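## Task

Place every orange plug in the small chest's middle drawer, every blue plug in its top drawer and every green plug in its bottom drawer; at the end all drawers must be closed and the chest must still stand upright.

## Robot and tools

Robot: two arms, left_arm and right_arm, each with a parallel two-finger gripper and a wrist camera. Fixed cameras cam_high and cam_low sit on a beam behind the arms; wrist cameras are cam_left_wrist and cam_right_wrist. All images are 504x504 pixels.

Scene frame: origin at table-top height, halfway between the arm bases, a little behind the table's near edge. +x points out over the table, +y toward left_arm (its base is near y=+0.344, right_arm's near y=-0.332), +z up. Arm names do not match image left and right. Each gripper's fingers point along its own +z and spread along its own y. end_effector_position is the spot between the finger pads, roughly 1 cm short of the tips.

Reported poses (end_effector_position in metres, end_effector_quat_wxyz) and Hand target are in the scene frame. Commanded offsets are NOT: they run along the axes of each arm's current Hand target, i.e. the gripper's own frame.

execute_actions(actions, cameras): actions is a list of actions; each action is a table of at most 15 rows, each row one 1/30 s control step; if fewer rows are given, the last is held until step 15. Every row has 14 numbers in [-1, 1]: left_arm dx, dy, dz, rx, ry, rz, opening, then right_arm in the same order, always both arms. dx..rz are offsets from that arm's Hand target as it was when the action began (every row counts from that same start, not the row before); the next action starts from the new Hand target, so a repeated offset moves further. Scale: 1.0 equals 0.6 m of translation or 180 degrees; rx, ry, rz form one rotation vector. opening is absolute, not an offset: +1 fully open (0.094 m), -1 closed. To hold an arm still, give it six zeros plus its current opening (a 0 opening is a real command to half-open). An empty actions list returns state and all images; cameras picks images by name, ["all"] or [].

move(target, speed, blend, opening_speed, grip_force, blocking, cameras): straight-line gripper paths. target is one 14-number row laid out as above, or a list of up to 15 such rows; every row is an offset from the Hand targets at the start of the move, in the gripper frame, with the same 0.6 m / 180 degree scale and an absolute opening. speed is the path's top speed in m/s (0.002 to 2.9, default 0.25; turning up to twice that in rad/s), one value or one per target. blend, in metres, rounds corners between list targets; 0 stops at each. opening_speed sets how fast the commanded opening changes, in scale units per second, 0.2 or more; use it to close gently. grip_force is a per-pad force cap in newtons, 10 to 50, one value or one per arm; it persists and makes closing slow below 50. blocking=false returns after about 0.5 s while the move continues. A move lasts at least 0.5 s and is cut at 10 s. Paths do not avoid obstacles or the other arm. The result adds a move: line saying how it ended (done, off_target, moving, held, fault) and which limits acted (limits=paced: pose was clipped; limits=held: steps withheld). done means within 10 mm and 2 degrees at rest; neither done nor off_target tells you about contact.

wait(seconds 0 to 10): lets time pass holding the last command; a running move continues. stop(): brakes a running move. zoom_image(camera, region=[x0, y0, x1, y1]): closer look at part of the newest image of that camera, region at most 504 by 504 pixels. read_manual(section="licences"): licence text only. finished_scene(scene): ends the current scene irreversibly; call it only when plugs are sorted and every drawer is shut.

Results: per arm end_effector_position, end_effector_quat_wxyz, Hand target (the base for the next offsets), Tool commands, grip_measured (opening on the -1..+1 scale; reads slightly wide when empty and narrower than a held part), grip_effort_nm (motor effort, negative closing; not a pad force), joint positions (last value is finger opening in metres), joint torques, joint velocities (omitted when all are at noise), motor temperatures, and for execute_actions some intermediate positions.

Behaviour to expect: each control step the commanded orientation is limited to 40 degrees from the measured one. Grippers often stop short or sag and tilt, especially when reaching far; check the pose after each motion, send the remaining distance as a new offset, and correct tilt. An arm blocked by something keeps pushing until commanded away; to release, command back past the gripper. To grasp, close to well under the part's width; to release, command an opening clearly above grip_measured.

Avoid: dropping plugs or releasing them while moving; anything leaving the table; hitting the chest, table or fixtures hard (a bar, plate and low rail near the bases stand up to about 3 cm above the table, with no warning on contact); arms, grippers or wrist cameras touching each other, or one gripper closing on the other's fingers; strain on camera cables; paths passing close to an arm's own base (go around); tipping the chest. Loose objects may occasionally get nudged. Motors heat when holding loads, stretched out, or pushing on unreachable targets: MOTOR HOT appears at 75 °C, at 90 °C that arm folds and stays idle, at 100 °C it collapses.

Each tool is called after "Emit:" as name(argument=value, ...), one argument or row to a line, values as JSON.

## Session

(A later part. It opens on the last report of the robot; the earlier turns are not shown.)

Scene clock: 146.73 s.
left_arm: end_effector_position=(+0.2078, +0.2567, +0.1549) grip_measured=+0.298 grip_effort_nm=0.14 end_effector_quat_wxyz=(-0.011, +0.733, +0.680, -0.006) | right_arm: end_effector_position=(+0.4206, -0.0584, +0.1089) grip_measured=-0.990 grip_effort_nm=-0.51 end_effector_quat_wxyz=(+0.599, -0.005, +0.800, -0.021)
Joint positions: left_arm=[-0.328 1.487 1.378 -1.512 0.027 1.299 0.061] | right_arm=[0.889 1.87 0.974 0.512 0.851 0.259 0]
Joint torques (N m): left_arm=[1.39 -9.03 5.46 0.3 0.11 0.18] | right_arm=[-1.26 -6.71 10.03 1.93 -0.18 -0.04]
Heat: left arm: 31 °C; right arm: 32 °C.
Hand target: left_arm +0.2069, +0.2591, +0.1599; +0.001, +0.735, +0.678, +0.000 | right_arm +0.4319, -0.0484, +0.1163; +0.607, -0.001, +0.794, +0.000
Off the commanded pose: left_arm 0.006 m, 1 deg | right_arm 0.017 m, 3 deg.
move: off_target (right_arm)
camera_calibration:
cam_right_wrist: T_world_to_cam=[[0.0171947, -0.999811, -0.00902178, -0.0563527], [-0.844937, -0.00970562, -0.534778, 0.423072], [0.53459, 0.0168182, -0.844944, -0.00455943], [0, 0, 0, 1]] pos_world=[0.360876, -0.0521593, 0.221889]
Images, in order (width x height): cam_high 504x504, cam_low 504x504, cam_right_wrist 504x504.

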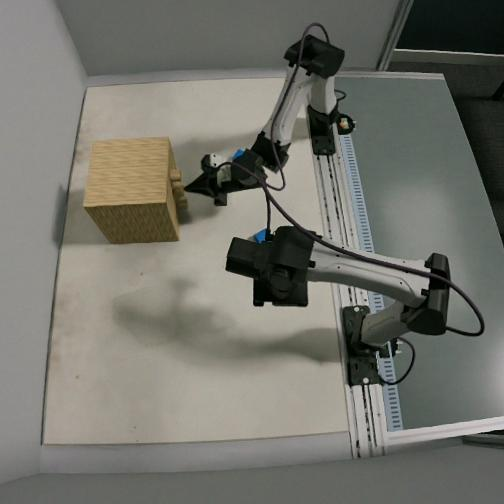

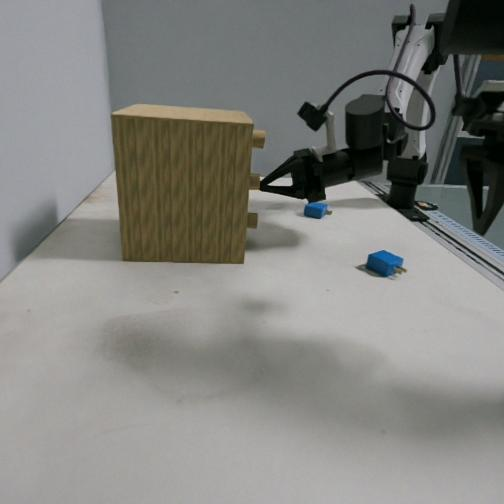

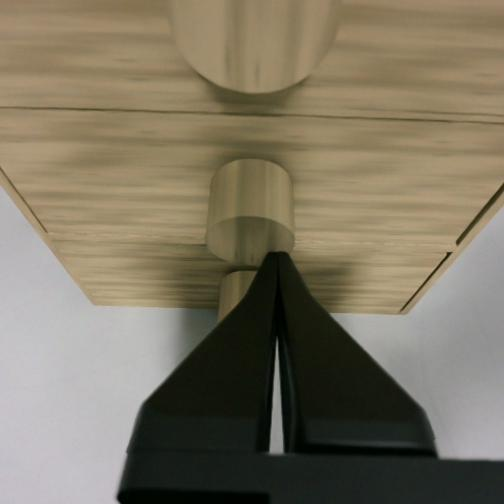

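Emit:
move(
  target=[
    [0,0,0,0,0,0,0.3,-0.0655,-0.0025,-0.185,0,0,0,0],
    [0,0,0,0,0,0,0.3,-0.115,0.0025,0.003,0,0,0,0],
    [0,0,0,0,0,0,0.3,-0.115,0.0025,0.003,0,0,0,-0.8],
    [0,0,0,0,0,0,0.3,-0.0626,0.0025,-0.19,0,0,0,-0.8],
  ],
  opening_speed=2,
  speed=[0.25,0.15,0.15,0.12],
  blend=[0.01,0,0,0],
  cameras=["cam_high","cam_low","cam_right_wrist"],
)

Scene clock: 152.90 s.
left_arm: end_effector_position=(+0.2078, +0.2567, +0.1549) grip_measured=+0.298 grip_effort_nm=0.14 end_effector_quat_wxyz=(-0.011, +0.733, +0.680, -0.006) | right_arm: end_effector_position=(+0.3378, -0.0469, +0.1663) grip_measured=-0.438 grip_effort_nm=-1.03 end_effector_quat_wxyz=(+0.600, -0.007, +0.799, -0.016)
Joint positions: left_arm=[-0.328 1.487 1.378 -1.512 0.027 1.299 0.061] | right_arm=[1.108 1.613 0.95 0.159 1.041 0.413 0.026]
Joint torques (N m): left_arm=[1.06 -9.1 5.38 0.24 0.14 0.14] | right_arm=[0.79 -10.7 7.08 1.43 0.22 0.02]
Heat: left arm: 31 °C; right arm: 32 °C.
Hand target: left_arm +0.2069, +0.2591, +0.1599; +0.001, +0.735, +0.678, +0.000 | right_arm +0.3317, -0.0468, +0.1823; +0.607, -0.001, +0.794, +0.000
Off the commanded pose: left_arm 0.006 m, 1 deg | right_arm 0.017 m, 2 deg.
move: off_target (right_arm); target 3's new opening was sent with right_arm's hand 0.015 m and 2 deg from that target
camera_calibration:
cam_right_wrist: T_world_to_cam=[[0.0256438, -0.999566, -0.0144947, -0.0449181], [-0.843152, -0.0138368, -0.537497, 0.383554], [0.537063, 0.0260047, -0.843141, 0.0872674], [0, 0, 0, 1]] pos_world=[0.277678, -0.0418608, 0.279087]
Images, in order (width x height): cam_high 504x504, cam_low 504x504, cam_right_wrist 504x504.

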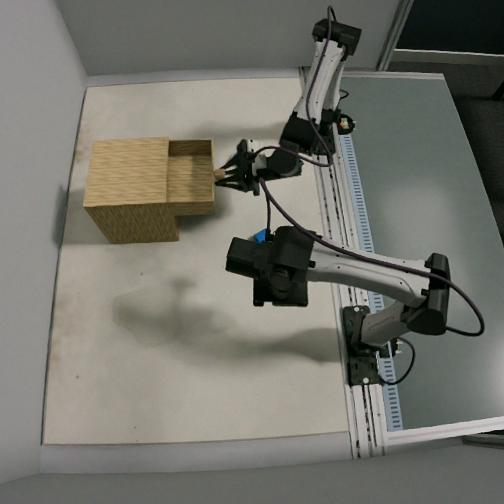

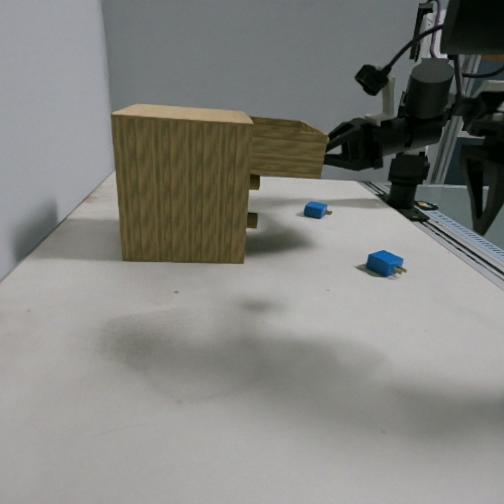

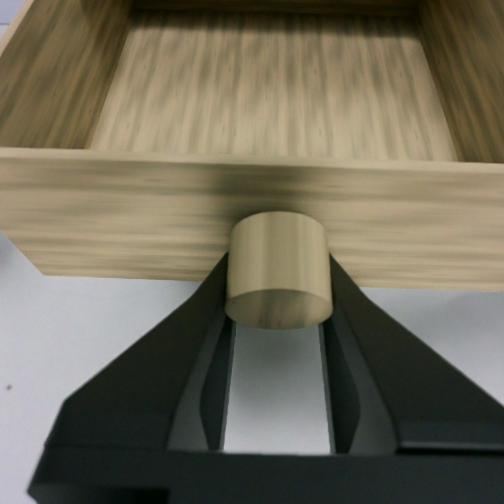

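Emit:
move(
  target=[
    [0,0,0,0,0,0,0.3,0,0,0,0,0,0,0],
    [0,0,0,0,0,0,0.3,0,0,-0.07,0,0,0,0],
    [0,0,0,0,0,0,0.3,0.003,-0.167,-0.137,0,0,0,0.35],
    [0,0,0,0,0,0,0.3,0.112,-0.25,-0.082,0.098,0.407,0.128,0.35],
    [-0.345,0.053,0.033,0,0,-0.15,0.35,0.112,-0.25,-0.082,0.098,0.407,0.128,0.35],
  ],
  opening_speed=2,
  blend=[0,0.01,0.03,0.01,0],
  cameras=["all"],
)

Scene clock: 164.70 s.
left_arm: end_effector_position=(+0.2187, +0.0545, +0.1388) grip_measured=+0.347 grip_effort_nm=0.14 end_effector_quat_wxyz=(-0.002, +0.561, +0.828, +0.001) | right_arm: end_effector_position=(+0.2637, -0.1996, +0.1257) grip_measured=+0.348 grip_effort_nm=0.10 end_effector_quat_wxyz=(+0.002, +0.234, +0.972, -0.007)
Joint positions: left_arm=[-0.859 1.968 1.885 -1.503 0.035 0.315 0.063] | right_arm=[0.53 1.589 1.437 -1.392 0.027 0.974 0.063]
Joint torques (N m): left_arm=[0.29 -9.85 8.43 0.26 0.11 -0.09] | right_arm=[-0.64 -5.15 9.11 0.21 -0.06 -0.06]
Heat: left arm: 31 °C; right arm: 32 °C.
Hand target: left_arm +0.2219, +0.0503, +0.1404; +0.000, +0.557, +0.831, -0.001 | right_arm +0.2668, -0.1970, +0.1307; +0.001, +0.233, +0.972, -0.001
Off the commanded pose: left_arm 0.006 m, 1 deg | right_arm 0.006 m, 1 deg.
move: done; blend cut to 0 m at target 3
camera_calibration:
cam_left_wrist: T_world_to_cam=[[-0.93888, -0.339763, -0.0553657, 0.239935], [-0.289519, 0.692336, 0.660946, -0.0539991], [-0.186233, 0.636578, -0.748389, 0.235821], [0, 0, 0, 1]] pos_world=[0.253554, -0.0312119, 0.22546]
cam_right_wrist: T_world_to_cam=[[-0.487756, -0.872284, -0.0348662, -0.0328576], [-0.67112, 0.34913, 0.653993, 0.174479], [-0.558294, 0.342388, -0.755697, 0.437856], [0, 0, 0, 1]] pos_world=[0.345522, -0.239493, 0.215633]

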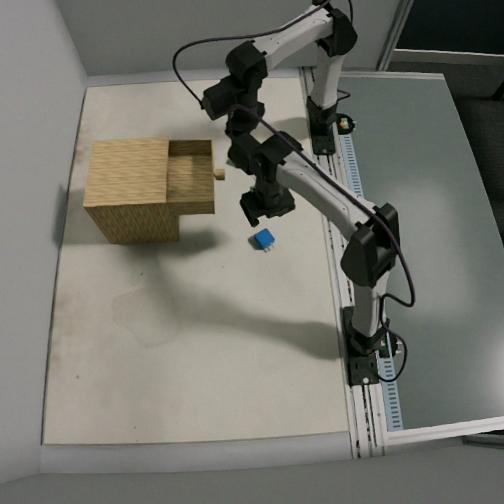

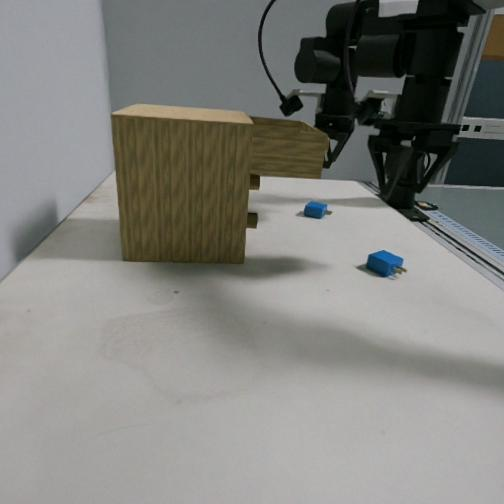

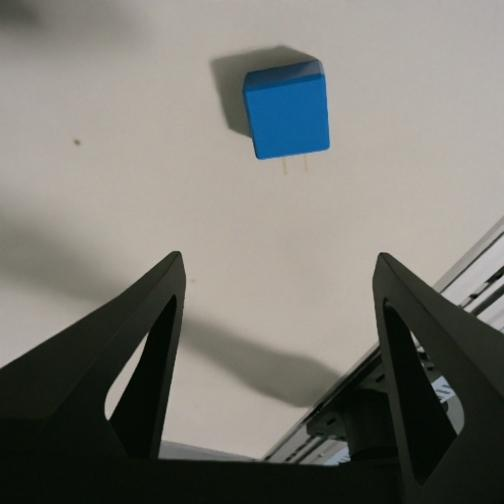

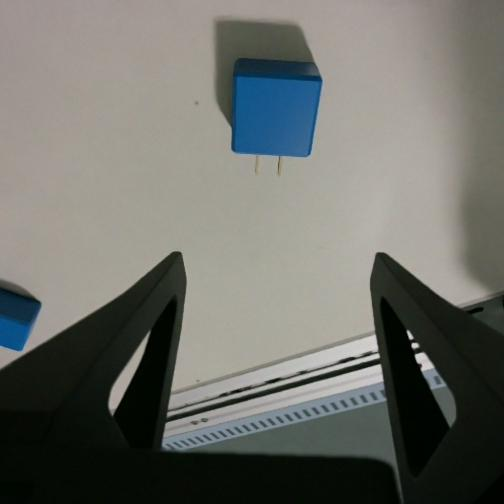

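Emit:
move(
  target=[
    [-0.0135,-0.0046,0.204,0,0,-0.035,0.35,-0.0185,0,0.186,0,0,0.02,0.35],
    [-0.0135,-0.0046,0.204,0,0,-0.035,-0.6,-0.0185,0,0.186,0,0,0.02,-0.6],
    [-0.0135,-0.0046,0.02,0,0,-0.035,-0.6,-0.0185,0,-0.1,0,0,0.02,-0.6],
    [0.063,0.027,0.0,0,0,-0.035,-0.6,-0.12,0.27,-0.2,0,0,0.02,-0.6],
  ],
  opening_speed=1.5,
  blend=[0,0,0.02,0],
  cameras=["all"],
)

Scene clock: 171.60 s.
left_arm: end_effector_position=(+0.2224, +0.0872, +0.1223) grip_measured=-0.159 grip_effort_nm=-1.02 end_effector_quat_wxyz=(-0.023, +0.508, +0.861, +0.007) | right_arm: end_effector_position=(+0.4003, -0.0900, +0.2455) grip_measured=-0.492 grip_effort_nm=-1.02 end_effector_quat_wxyz=(+0.143, +0.254, +0.946, +0.143)
Joint positions: left_arm=[-0.792 1.911 1.737 -1.456 0.035 0.256 0.04] | right_arm=[0.605 2.086 2.524 -1.57 0.035 1.089 0.024]
Joint torques (N m): left_arm=[1.36 -16.47 5.86 0.18 0.01 0.2] | right_arm=[-0.24 -8.5 8.53 1.11 -0.03 0.04]
Heat: left arm: 33 °C; right arm: 33 °C.
Hand target: left_arm +0.2224, +0.0913, +0.1403; +0.000, +0.510, +0.860, -0.001 | right_arm +0.4043, -0.0849, +0.2506; +0.001, +0.263, +0.965, -0.001
Off the commanded pose: left_arm 0.018 m, 3 deg | right_arm 0.008 m, 23 deg.
joint read past its limit (right arm) — joint 4 (wrist pitch), lower limit.
joint sent to its limit (right arm) — joint 4 (wrist pitch), lower limit. The joint targets are off in orientation, not in position.
move: off_target (left_arm, right_arm)
camera_calibration:
cam_left_wrist: T_world_to_cam=[[-0.88967, -0.454582, -0.0429125, 0.251142], [-0.354957, 0.629439, 0.69124, -0.0484291], [-0.287215, 0.630207, -0.72135, 0.223009], [0, 0, 0, 1]] pos_world=[0.270295, 0.00410612, 0.205121]
cam_right_wrist: T_world_to_cam=[[-0.453112, -0.800336, -0.392621, 0.213992], [-0.851454, 0.258096, 0.456522, 0.262015], [-0.264037, 0.541154, -0.798396, 0.477748], [0, 0, 0, 1]] pos_world=[0.446199, -0.154895, 0.345835]

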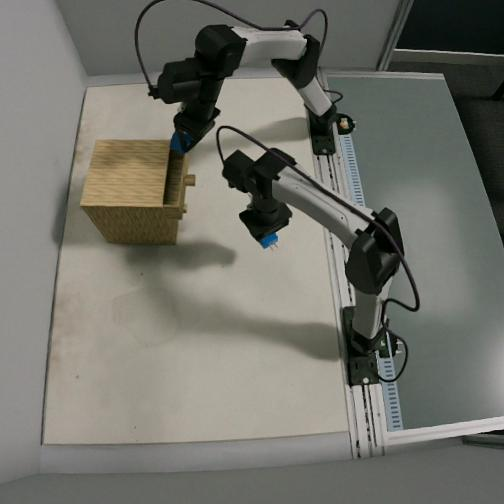

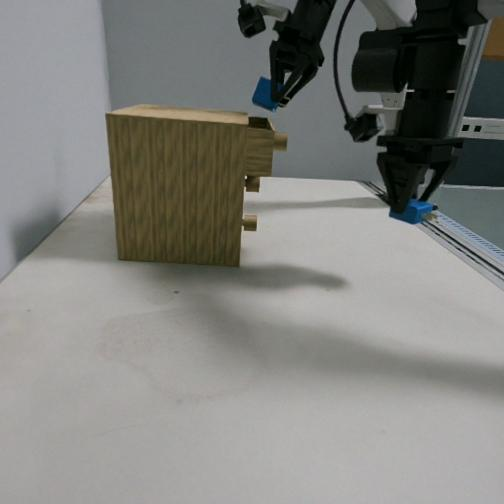

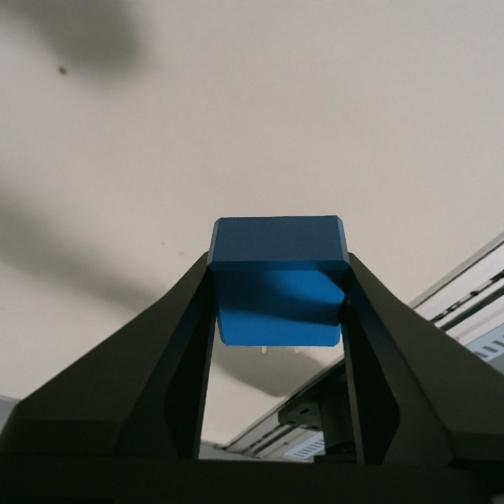

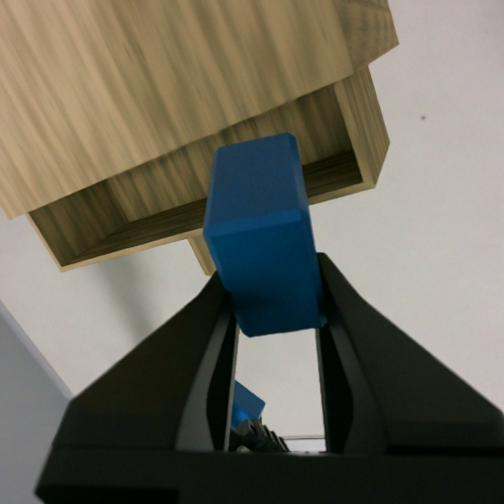

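Emit:
move(
  target=[
    [0,0,0.18,0,0,0,-0.6,-0.005,-0.219,-0.05,0,0,0,-0.6],
    [0,0,0.18,0,0,0,0.2,-0.005,-0.219,-0.05,0,0,0,-0.6],
    [0,0,-0.06,0,0,0,0.2,-0.005,-0.219,-0.05,0,0,0,-0.6],
    [-0.268,-0.018,-0.0745,-0.222,-0.374,-0.289,0,-0.005,-0.219,-0.05,0,0,0,-0.6],
  ],
  opening_speed=1.5,
  blend=[0,0,0.02,0],
  cameras=["all"],
)

Scene clock: 182.47 s.
left_arm: end_effector_position=(+0.2868, -0.0482, +0.1754) grip_measured=+0.003 grip_effort_nm=-0.12 end_effector_quat_wxyz=(+0.595, +0.022, +0.803, +0.012) | right_arm: end_effector_position=(+0.3456, -0.1965, +0.2675) grip_measured=-0.492 grip_effort_nm=-1.02 end_effector_quat_wxyz=(+0.144, +0.262, +0.948, +0.111)
Joint positions: left_arm=[-1.217 1.936 1.428 -0.279 -1.097 -0.699 0.047] | right_arm=[0.425 1.7 2.095 -1.567 0.012 0.931 0.024]
Joint torques (N m): left_arm=[0.06 -10.7 9.17 1.79 -0.54 -0.11] | right_arm=[-0.44 -9.69 5.7 1.03 0.04 -0.09]
Heat: left arm: 36 °C; right arm: 32 °C.
Hand target: left_arm +0.2902, -0.0548, +0.1852; +0.609, -0.001, +0.793, +0.000 | right_arm +0.3401, -0.1994, +0.2808; +0.001, +0.263, +0.965, -0.001
Off the commanded pose: left_arm 0.012 m, 3 deg | right_arm 0.015 m, 21 deg.
joint read past its limit (right arm) — joint 4 (wrist pitch), lower limit.
joint sent to its limit (right arm) — joint 4 (wrist pitch), lower limit. The joint targets are off in orientation, not in position.
move: off_target (left_arm, right_arm); target 4's new opening was sent with left_arm's hand 0.012 m and 4 deg from that target
camera_calibration:
cam_left_wrist: T_world_to_cam=[[0.0243447, -0.995562, -0.0909035, -0.0306752], [-0.847603, 0.0276588, -0.52991, 0.349475], [0.530072, 0.0899506, -0.843168, 0.126087], [0, 0, 0, 1]] pos_world=[0.230128, -0.0515467, 0.288714]
cam_right_wrist: T_world_to_cam=[[-0.47916, -0.810458, -0.336992, 0.104743], [-0.83666, 0.305669, 0.454496, 0.237597], [-0.265341, 0.499724, -0.824542, 0.537823], [0, 0, 0, 1]] pos_world=[0.391683, -0.2565, 0.370768]

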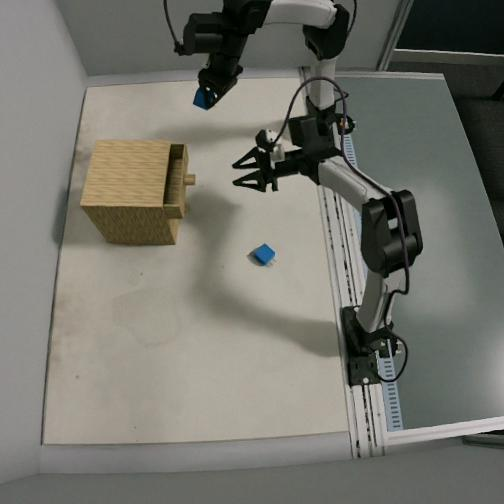

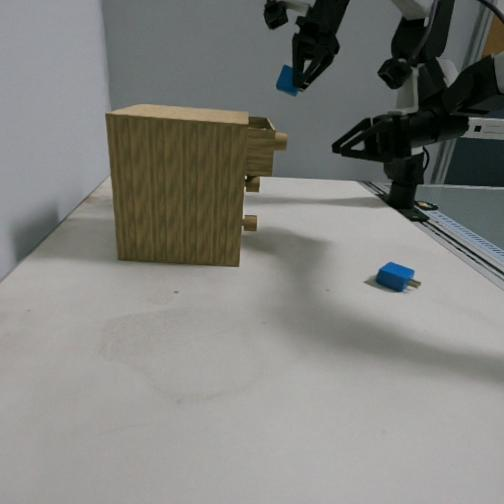

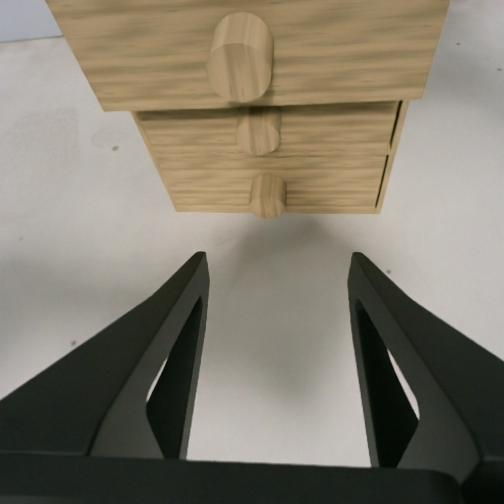

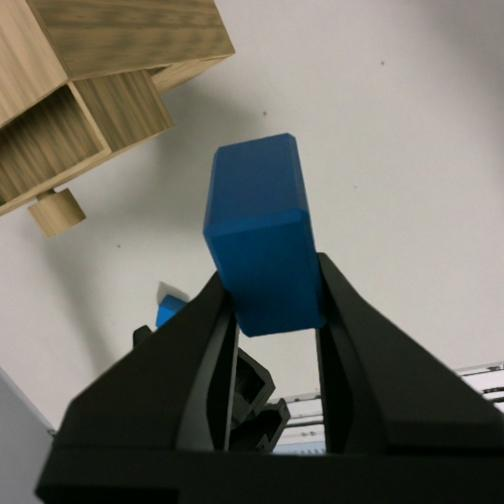

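Emit:
move(
  target=[
    [-0.052,0.03,0.221,0,0,0,0,0,0,0,0,0,0,-0.6],
    [-0.052,0.03,0.221,0,0,0,-0.8,0,0,0,0,0,0,-0.6],
    [-0.0155,0.03,0.084,0,0,0,-0.8,0,0,0,0,0,0,-0.6],
  ],
  opening_speed=1.5,
  speed=[0.2,0.15,0.12],
  cameras=["all"],
)

Scene clock: 187.07 s.
left_arm: end_effector_position=(+0.3527, -0.0341, +0.1684) grip_measured=-0.441 grip_effort_nm=-1.02 end_effector_quat_wxyz=(+0.611, -0.001, +0.791, +0.019) | right_arm: end_effector_position=(+0.3456, -0.1965, +0.2675) grip_measured=-0.492 grip_effort_nm=-1.02 end_effector_quat_wxyz=(+0.144, +0.262, +0.948, +0.111)
Joint positions: left_arm=[-1.071 2.002 1.411 -0.007 -1.038 -0.518 0.026] | right_arm=[0.425 1.7 2.095 -1.567 0.012 0.931 0.024]
Joint torques (N m): left_arm=[-1.18 -17.47 5.94 1.35 -0.14 -0.24] | right_arm=[-0.43 -9.68 5.68 1.03 0.04 -0.09]
Motor temperatures (°C): left_arm=[18 37 28 22 19 21 21] | right_arm=[19 31 31 24 16 20 21]
Heat: left arm: 37 °C; right arm: 31 °C.
Hand target: left_arm +0.3412, -0.0368, +0.1812; +0.609, -0.001, +0.793, +0.000 | right_arm +0.3401, -0.1994, +0.2808; +0.001, +0.263, +0.965, -0.001
Off the commanded pose: left_arm 0.017 m, 2 deg | right_arm 0.015 m, 21 deg.
joint read past its limit (right arm) — joint 4 (wrist pitch), lower limit.
joint sent to its limit (right arm) — joint 4 (wrist pitch), lower limit. The joint targets are off in orientation, not in position.
move: off_target (left_arm, right_arm); target 2's new opening was sent with left_arm's hand 0.013 m and 2 deg from that target
camera_calibration:
cam_left_wrist: T_world_to_cam=[[0.0711381, -0.994857, -0.0721008, -0.0385138], [-0.826199, -0.0182695, -0.563082, 0.397754], [0.558869, 0.0996262, -0.823249, 0.070768], [0, 0, 0, 1]] pos_world=[0.291814, -0.0380992, 0.279451]
cam_right_wrist: T_world_to_cam=[[-0.47916, -0.810458, -0.336992, 0.104743], [-0.83666, 0.305669, 0.454496, 0.237597], [-0.265341, 0.499724, -0.824542, 0.537823], [0, 0, 0, 1]] pos_world=[0.391683, -0.2565, 0.370768]

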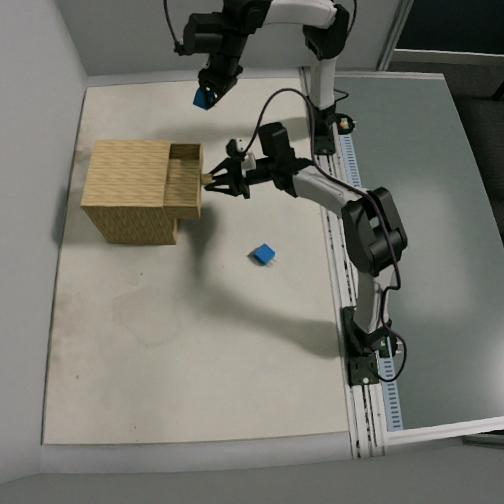

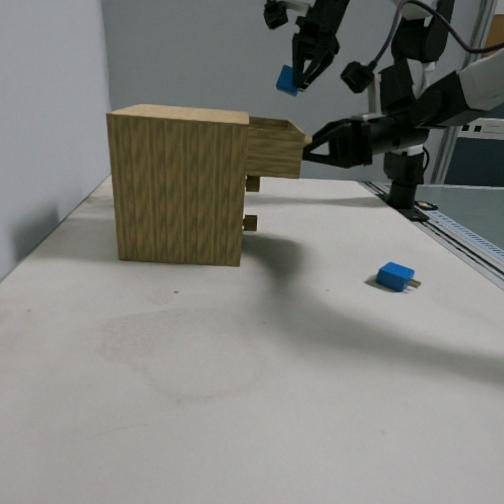

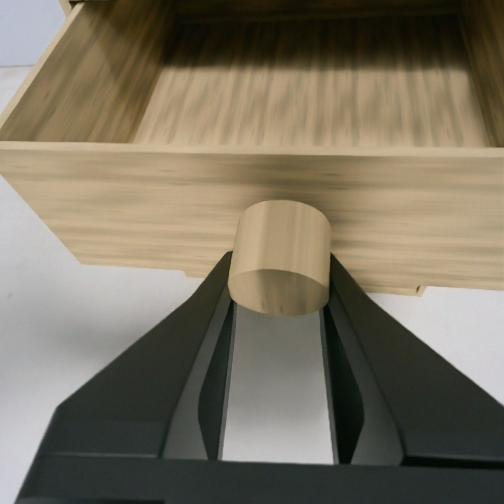

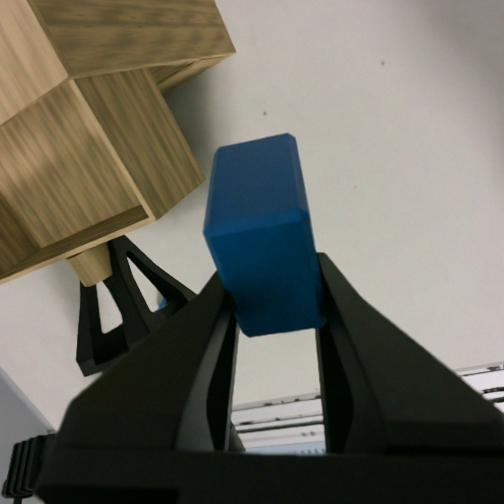

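Emit:
move(
  target=[
    [0,0,0,0,0,0,0,0,0,0,0,0,0,-0.6],
    [0,0,-0.083,0,0,0,0,0,0,0,0,0,0,-0.6],
    [0.1,0.223,-0.175,0.222,0.374,0.289,0.35,0.0095,0.292,0.02,0,0,0,-0.6],
  ],
  opening_speed=1.5,
  blend=[0,0.02,0],
  cameras=["all"],
)

Scene clock: 196.87 s.
left_arm: end_effector_position=(+0.2194, +0.1001, +0.1479) grip_measured=+0.347 grip_effort_nm=0.14 end_effector_quat_wxyz=(-0.001, +0.509, +0.861, +0.007) | right_arm: end_effector_position=(+0.4213, -0.0494, +0.2638) grip_measured=-0.492 grip_effort_nm=-1.02 end_effector_quat_wxyz=(+0.170, +0.252, +0.930, +0.207)
Joint positions: left_arm=[-0.776 1.835 1.74 -1.494 0.023 0.274 0.063] | right_arm=[0.643 2.236 2.807 -1.568 0.012 1.135 0.024]
Joint torques (N m): left_arm=[1.29 -8.72 8.28 0.38 0.15 0.08] | right_arm=[0.17 -9.36 8.09 1.29 0.14 0.03]
Heat: left arm: 40 °C; right arm: 31 °C.
Hand target: left_arm +0.2242, +0.0969, +0.1501; +0.000, +0.510, +0.860, -0.001 | right_arm +0.4242, -0.0458, +0.2686; +0.001, +0.263, +0.965, -0.001
Off the commanded pose: left_arm 0.006 m, 1 deg | right_arm 0.007 m, 31 deg.
joint read past its limit (right arm) — joint 4 (wrist pitch), lower limit.
joint sent to its limit (right arm) — joint 4 (wrist pitch), lower limit. The joint targets are off in orientation, not in position.
move: off_target (right_arm)
camera_calibration:
cam_left_wrist: T_world_to_cam=[[-0.888967, -0.453122, -0.0664677, 0.258596], [-0.378477, 0.645163, 0.663717, -0.0675236], [-0.257862, 0.615179, -0.745025, 0.23106], [0, 0, 0, 1]] pos_world=[0.263909, 0.0185958, 0.23415]
cam_right_wrist: T_world_to_cam=[[-0.408072, -0.751278, -0.518709, 0.279886], [-0.89138, 0.205098, 0.404199, 0.289077], [-0.19728, 0.627309, -0.753369, 0.440081], [0, 0, 0, 1]] pos_world=[0.45871, -0.125084, 0.359878]

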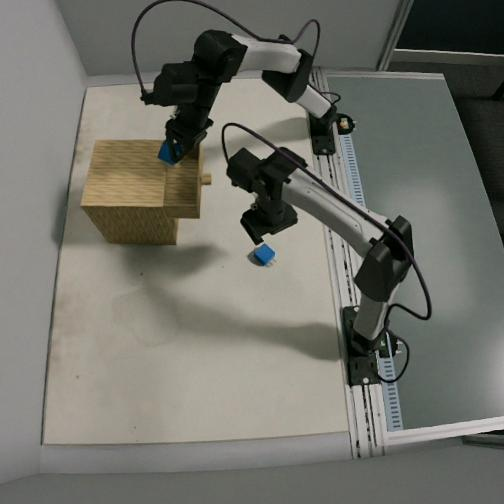

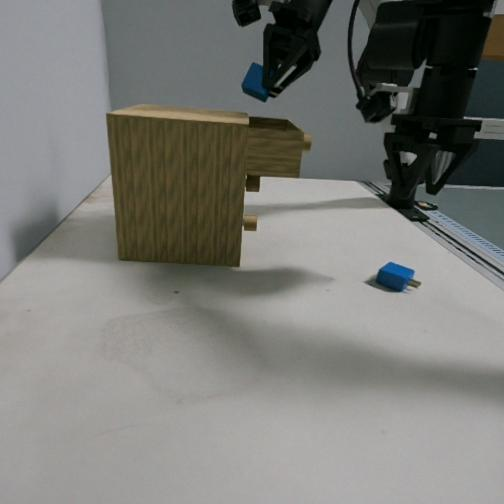

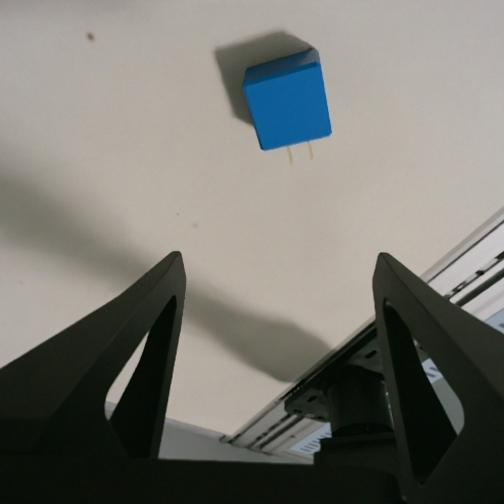

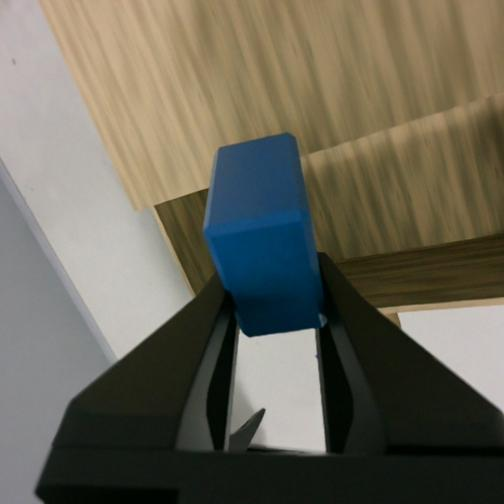

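Emit:
move(
  target=[
    [-0.016,-0.006,0.213,0,0,-0.07,0.35,0.021,-0.02,0.02,0,0,0,-0.6],
    [-0.016,-0.006,0.213,0,0,-0.07,-0.6,0.021,-0.02,0.14,0,0,0,-0.6],
    [-0.016,-0.006,0.03,0,0,-0.07,-0.6,0.021,-0.02,0.14,0,0,0,-0.6],
  ],
  opening_speed=1.5,
  speed=0.2,
  cameras=["all"],
)

Scene clock: 205.00 s.
left_arm: end_effector_position=(+0.2229, +0.0900, +0.1136) grip_measured=-0.184 grip_effort_nm=-1.02 end_effector_quat_wxyz=(-0.023, +0.414, +0.910, +0.015) | right_arm: end_effector_position=(+0.4118, -0.0395, +0.2124) grip_measured=-0.501 grip_effort_nm=-1.02 end_effector_quat_wxyz=(+0.123, +0.250, +0.947, +0.158)
Joint positions: left_arm=[-0.792 1.908 1.698 -1.426 0.026 0.047 0.038] | right_arm=[0.67 2.231 2.615 -1.521 0.013 1.15 0.023]
Joint torques (N m): left_arm=[0.88 -14.32 8.31 0.16 0.14 0.03] | right_arm=[-1.14 -8.29 3.06 0.64 0.11 0.06]
Heat: left arm: 39 °C; right arm: 33 °C.
Hand target: left_arm +0.2256, +0.0866, +0.1322; +0.000, +0.412, +0.911, -0.001 | right_arm +0.4073, -0.0499, +0.1845; +0.001, +0.263, +0.965, -0.001
Off the commanded pose: left_arm 0.019 m, 3 deg | right_arm 0.030 m, 23 deg.
joint sent to its limit (right arm) — joint 4 (wrist pitch), lower limit. The joint targets are off in orientation, not in position.
move: off_target (left_arm, right_arm)
camera_calibration:
cam_left_wrist: T_world_to_cam=[[-0.775103, -0.628808, -0.06177, 0.244827], [-0.484759, 0.529126, 0.696444, -0.00656795], [-0.405245, 0.56976, -0.714948, 0.24618], [0, 0, 0, 1]] pos_world=[0.286346, 0.0171609, 0.195703]
cam_right_wrist: T_world_to_cam=[[-0.450362, -0.793763, -0.408797, 0.249209], [-0.842388, 0.226016, 0.489182, 0.261894], [-0.2959, 0.564675, -0.770445, 0.435136], [0, 0, 0, 1]] pos_world=[0.461607, -0.10709, 0.30901]

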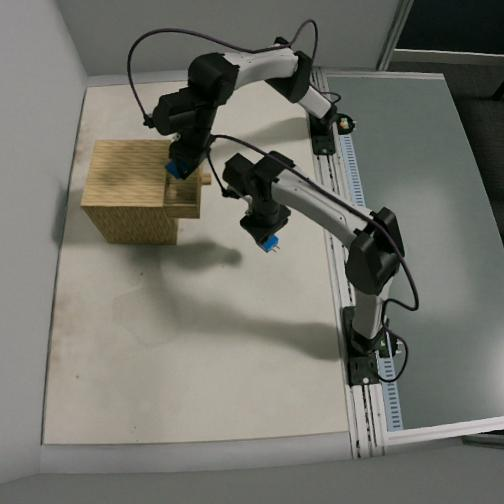

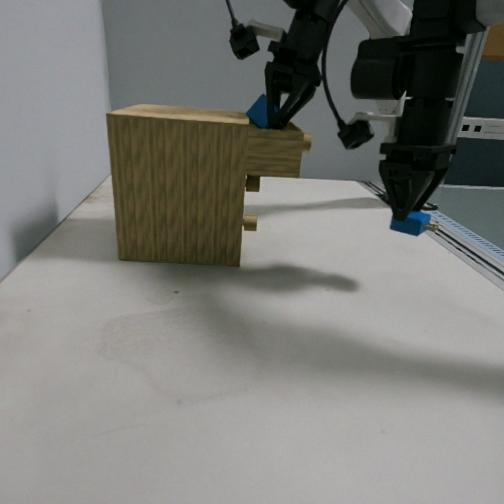

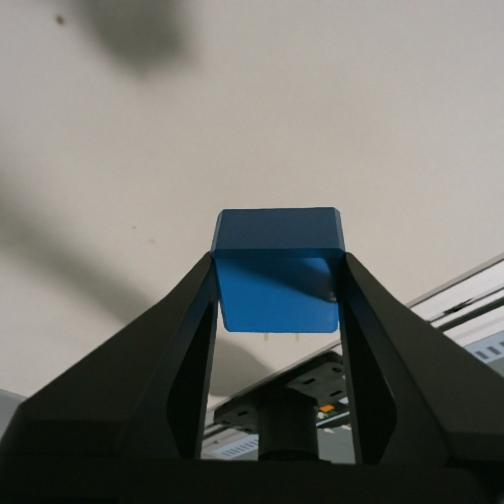

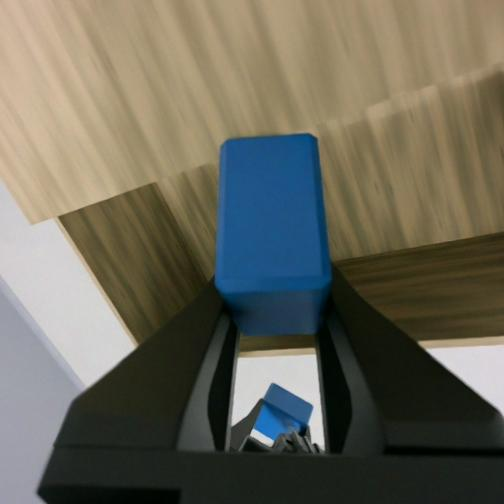

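Emit:
move(
  target=[
    [0,0,0,0,0,0,-0.6,0,0,-0.1,0,0,0,-0.6],
    [0,0,0,0,0,0,-0.6,0.036,-0.021,-0.1,0,0,0,-0.6],
    [0,0,0,0,0,0,-0.6,0.036,-0.021,-0.015,0,0,0,-0.6],
  ],
  speed=0.15,
  blend=[0.01,0,0],
  cameras=["cam_high","cam_low","cam_right_wrist"],
)

Emit:
zoom_image(
  camera="cam_low",
  region=[200, 60, 350, 210],
)

Emit:
zoom_image(
  camera="cam_high",
  region=[120, 100, 270, 250],
)

Scene clock: 209.77 s.
left_arm: end_effector_position=(+0.2223, +0.0906, +0.1137) grip_measured=-0.184 grip_effort_nm=-1.02 end_effector_quat_wxyz=(-0.025, +0.414, +0.910, +0.015) | right_arm: end_effector_position=(+0.3984, -0.0445, +0.2004) grip_measured=-0.502 grip_effort_nm=-1.02 end_effector_quat_wxyz=(+0.113, +0.261, +0.950, +0.130)
Joint positions: left_arm=[-0.792 1.908 1.698 -1.43 0.026 0.047 0.038] | right_arm=[0.687 2.185 2.501 -1.51 0.04 1.183 0.023]
Joint torques (N m): left_arm=[1.16 -14.31 8.05 0.12 0.11 0.02] | right_arm=[0.2 -11.3 4.16 0.45 -0.07 0.04]
Heat: left arm: 39 °C; right arm: 35 °C.
Hand target: left_arm +0.2256, +0.0867, +0.1322; +0.000, +0.412, +0.911, -0.001 | right_arm +0.3824, -0.0498, +0.1934; +0.001, +0.264, +0.965, -0.001
Off the commanded pose: left_arm 0.019 m, 3 deg | right_arm 0.018 m, 20 deg.
joint sent to its limit (right arm) — joint 4 (wrist pitch), lower limit. The joint targets are off in orientation, not in position.
move: off_target (left_arm, right_arm)
camera_calibration:
cam_right_wrist: T_world_to_cam=[[-0.482523, -0.800372, -0.355775, 0.236212], [-0.817907, 0.266414, 0.509953, 0.24554], [-0.313368, 0.537055, -0.783181, 0.432988], [0, 0, 0, 1]] pos_world=[0.450491, -0.108896, 0.297933]
Images, in order (width x height): cam_high 504x504, cam_low 504x504, cam_right_wrist 504x504.

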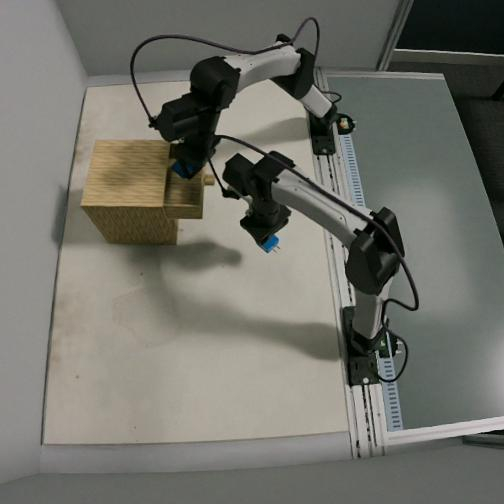

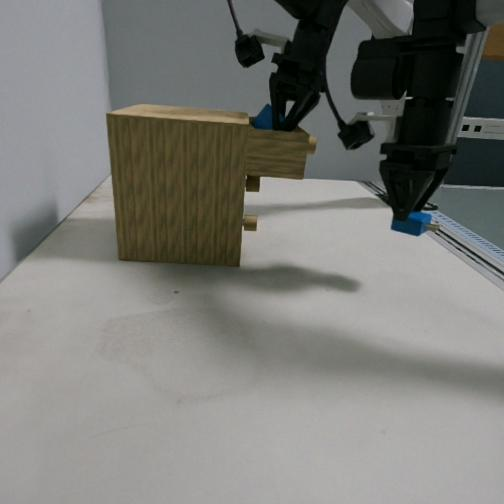

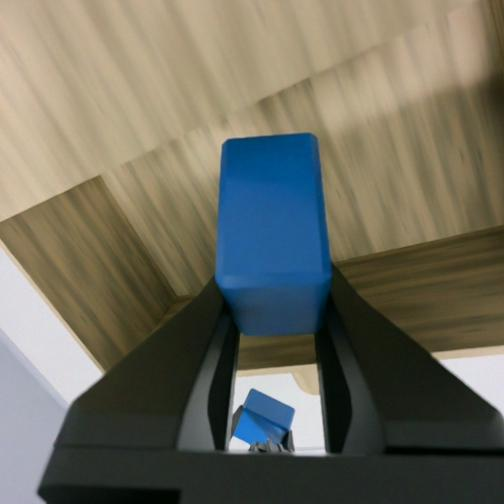

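Scaled by 3.360 from the camera's 504x504 image, which has a finer 720x720 frame.

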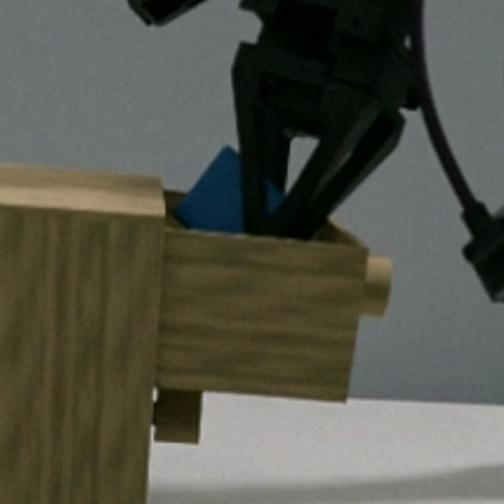

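Scaled by 3.360 from the camera's 504x504 image, which has a finer 720x720 frame.

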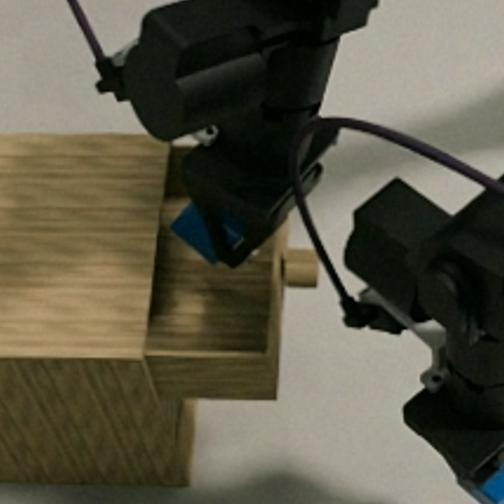

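Emit:
move(
  target=[
    [0,0,0,0,0,0,-0.6,0.035,-0.02,0,0,0,0,-0.6],
    [0,0,0,0,0,0,-0.6,0.035,-0.02,0.045,0,0,0,-0.6],
  ],
  speed=0.1,
  cameras=["cam_high","cam_low","cam_right_wrist"],
)

Emit:
zoom_image(
  camera="cam_low",
  region=[200, 60, 350, 210],
)

Emit:
zoom_image(
  camera="cam_high",
  region=[120, 100, 270, 250],
)

Scene clock: 213.97 s.
left_arm: end_effector_position=(+0.2222, +0.0907, +0.1137) grip_measured=-0.184 grip_effort_nm=-1.02 end_effector_quat_wxyz=(-0.025, +0.414, +0.910, +0.015) | right_arm: end_effector_position=(+0.3921, -0.0425, +0.1922) grip_measured=-0.503 grip_effort_nm=-1.02 end_effector_quat_wxyz=(+0.116, +0.269, +0.948, +0.122)
Joint positions: left_arm=[-0.792 1.908 1.698 -1.43 0.026 0.047 0.038] | right_arm=[0.707 2.144 2.397 -1.458 0.064 1.216 0.023]
Joint torques (N m): left_arm=[0.99 -14.31 8.21 0.18 0.14 0] | right_arm=[1.18 -9.58 2.82 -0.05 -0.25 0.06]
Heat: left arm: 39 °C; right arm: 35 °C.
Hand target: left_arm +0.2256, +0.0867, +0.1322; +0.000, +0.412, +0.911, -0.001 | right_arm +0.3582, -0.0495, +0.1665; +0.001, +0.264, +0.965, -0.001
Off the commanded pose: left_arm 0.019 m, 3 deg | right_arm 0.043 m, 19 deg.
joint sent to its limit (right arm) — joint 4 (wrist pitch), lower limit. The joint targets are off in position and orientation.
move: off_target (left_arm, right_arm)
camera_calibration:
cam_right_wrist: T_world_to_cam=[[-0.497839, -0.796172, -0.3439, 0.235773], [-0.812447, 0.289389, 0.506146, 0.243581], [-0.303458, 0.53138, -0.790916, 0.420837], [0, 0, 0, 1]] pos_world=[0.44298, -0.106399, 0.290642]
Images, in order (width x height): cam_high 504x504, cam_low 504x504, cam_right_wrist 504x504.

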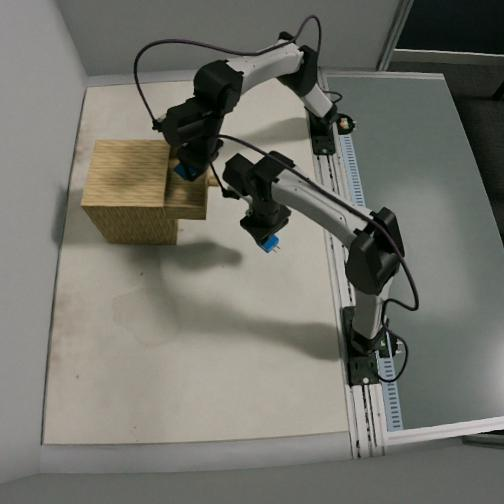

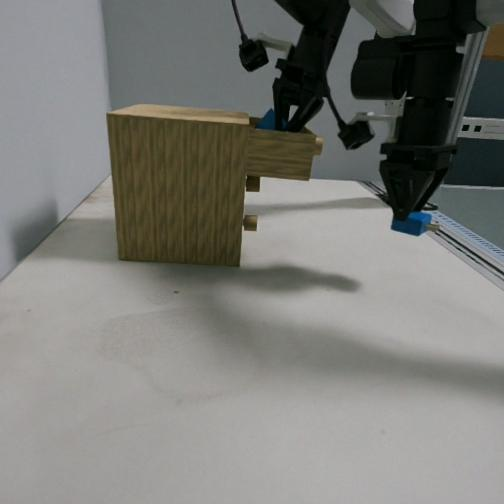

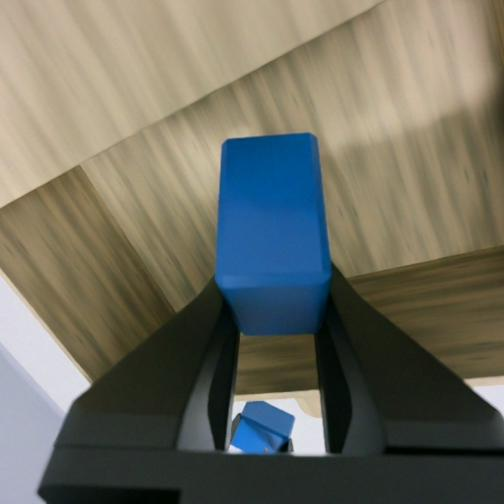

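Scaled by 3.360 from the camera's 504x504 image, which has a finer 720x720 frame.

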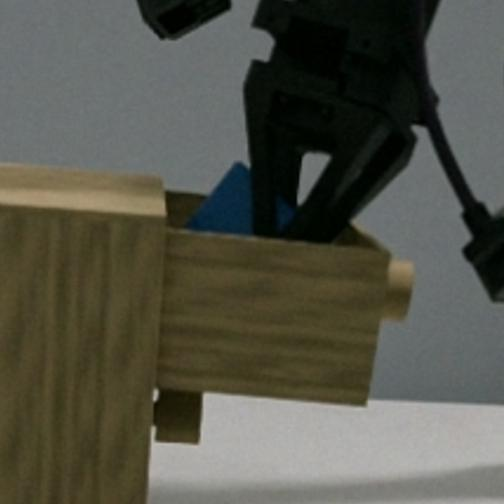

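Scaled by 3.360 from the camera's 504x504 image, which has a finer 720x720 frame.

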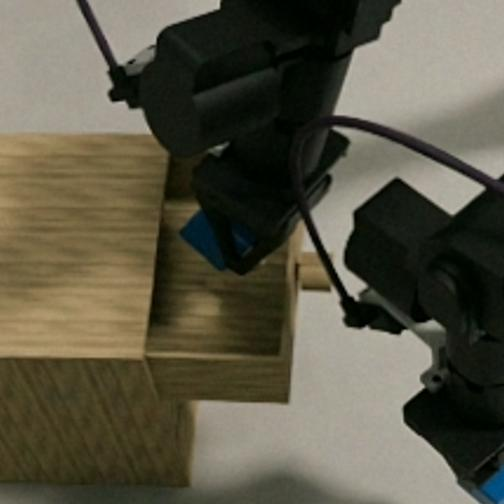

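Emit:
move(
  target=[
    [0,0,0,0,0,0,-0.6,-0.039,0.0325,-0.037,0,0,0,-0.6],
    [0,0,0,0,0,0,-0.6,-0.039,0.0325,-0.037,0,0,0,-0.1],
    [0,0,0,0,0,0,-0.6,-0.039,0.0325,-0.2,0,0,0,-0.1],
    [0,0,0,0,0,0,-0.6,-0.111,-0.321,-0.19,0,0,0,-0.1],
  ],
  opening_speed=0.8,
  speed=[0.1,0.1,0.15,0.25],
  blend=[0,0,0.02,0],
  cameras=["all"],
)

Scene clock: 220.07 s.
left_arm: end_effector_position=(+0.2222, +0.0907, +0.1137) grip_measured=-0.184 grip_effort_nm=-1.02 end_effector_quat_wxyz=(-0.025, +0.414, +0.910, +0.015) | right_arm: end_effector_position=(+0.3230, -0.2486, +0.2725) grip_measured=-0.102 grip_effort_nm=0.10 end_effector_quat_wxyz=(+0.160, +0.264, +0.947, +0.092)
Joint positions: left_arm=[-0.792 1.908 1.698 -1.43 0.026 0.047 0.038] | right_arm=[0.3 1.551 1.952 -1.565 0.013 0.81 0.042]
Joint torques (N m): left_arm=[0.83 -14.46 8.23 0.19 0.15 -0.03] | right_arm=[-0.24 -7.62 5.52 1.03 -0.01 -0.08]
Heat: left arm: 40 °C; right arm: 35 °C.
Hand target: left_arm +0.2256, +0.0867, +0.1322; +0.000, +0.412, +0.911, -0.001 | right_arm +0.3175, -0.2489, +0.2809; +0.001, +0.264, +0.965, -0.001
Off the commanded pose: left_arm 0.019 m, 3 deg | right_arm 0.010 m, 21 deg.
joint read past its limit (right arm) — joint 4 (wrist pitch), lower limit.
joint sent to its limit (right arm) — joint 4 (wrist pitch), lower limit. The joint targets are off in orientation, not in position.
move: off_target (left_arm, right_arm); target 2's new opening was sent with right_arm's hand 0.004 m and 17 deg from that target
camera_calibration:
cam_left_wrist: T_world_to_cam=[[-0.775188, -0.628742, -0.0613769, 0.244681], [-0.482782, 0.526952, 0.699459, -0.00797987], [-0.407436, 0.571844, -0.712033, 0.245493], [0, 0, 0, 1]] pos_world=[0.285845, 0.0176625, 0.195399]
cam_right_wrist: T_world_to_cam=[[-0.482377, -0.81865, -0.311649, 0.0454997], [-0.841943, 0.335117, 0.422881, 0.250031], [-0.241752, 0.466379, -0.850909, 0.553114], [0, 0, 0, 1]] pos_world=[0.366176, -0.304502, 0.379096]

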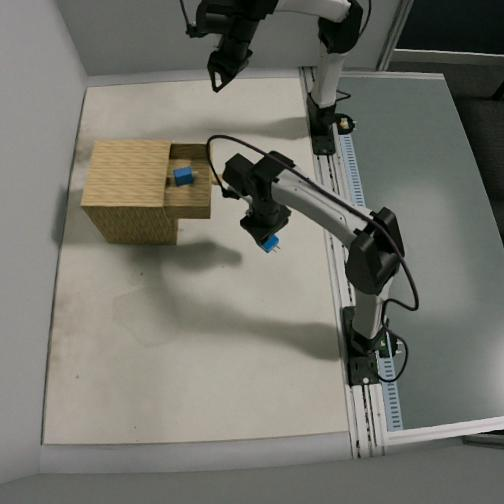

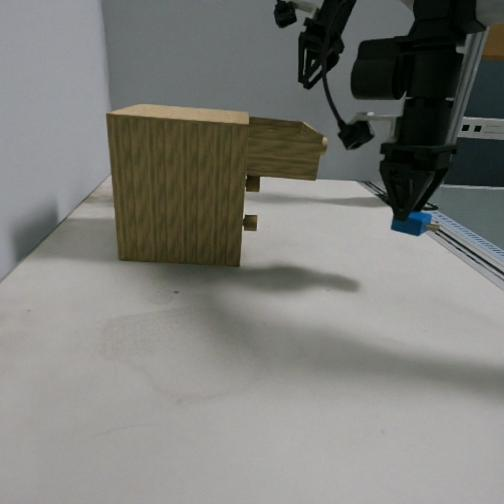

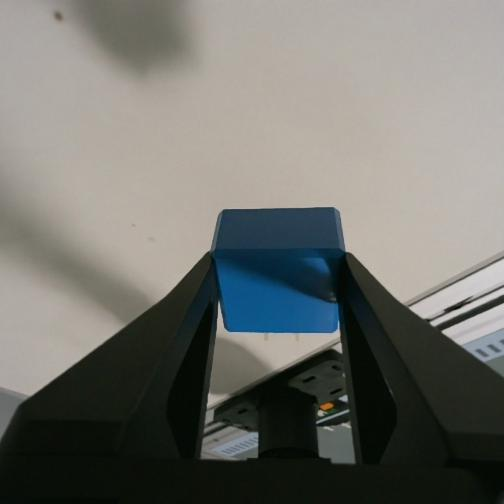

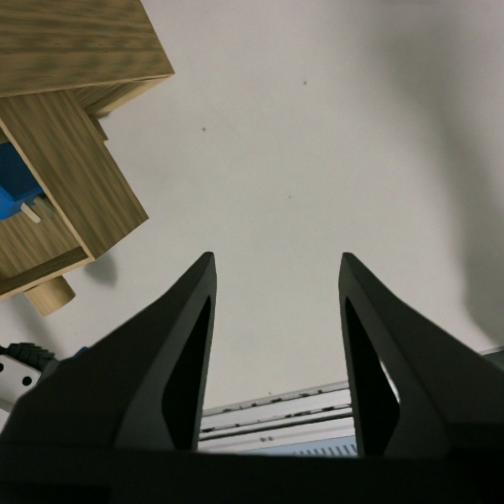

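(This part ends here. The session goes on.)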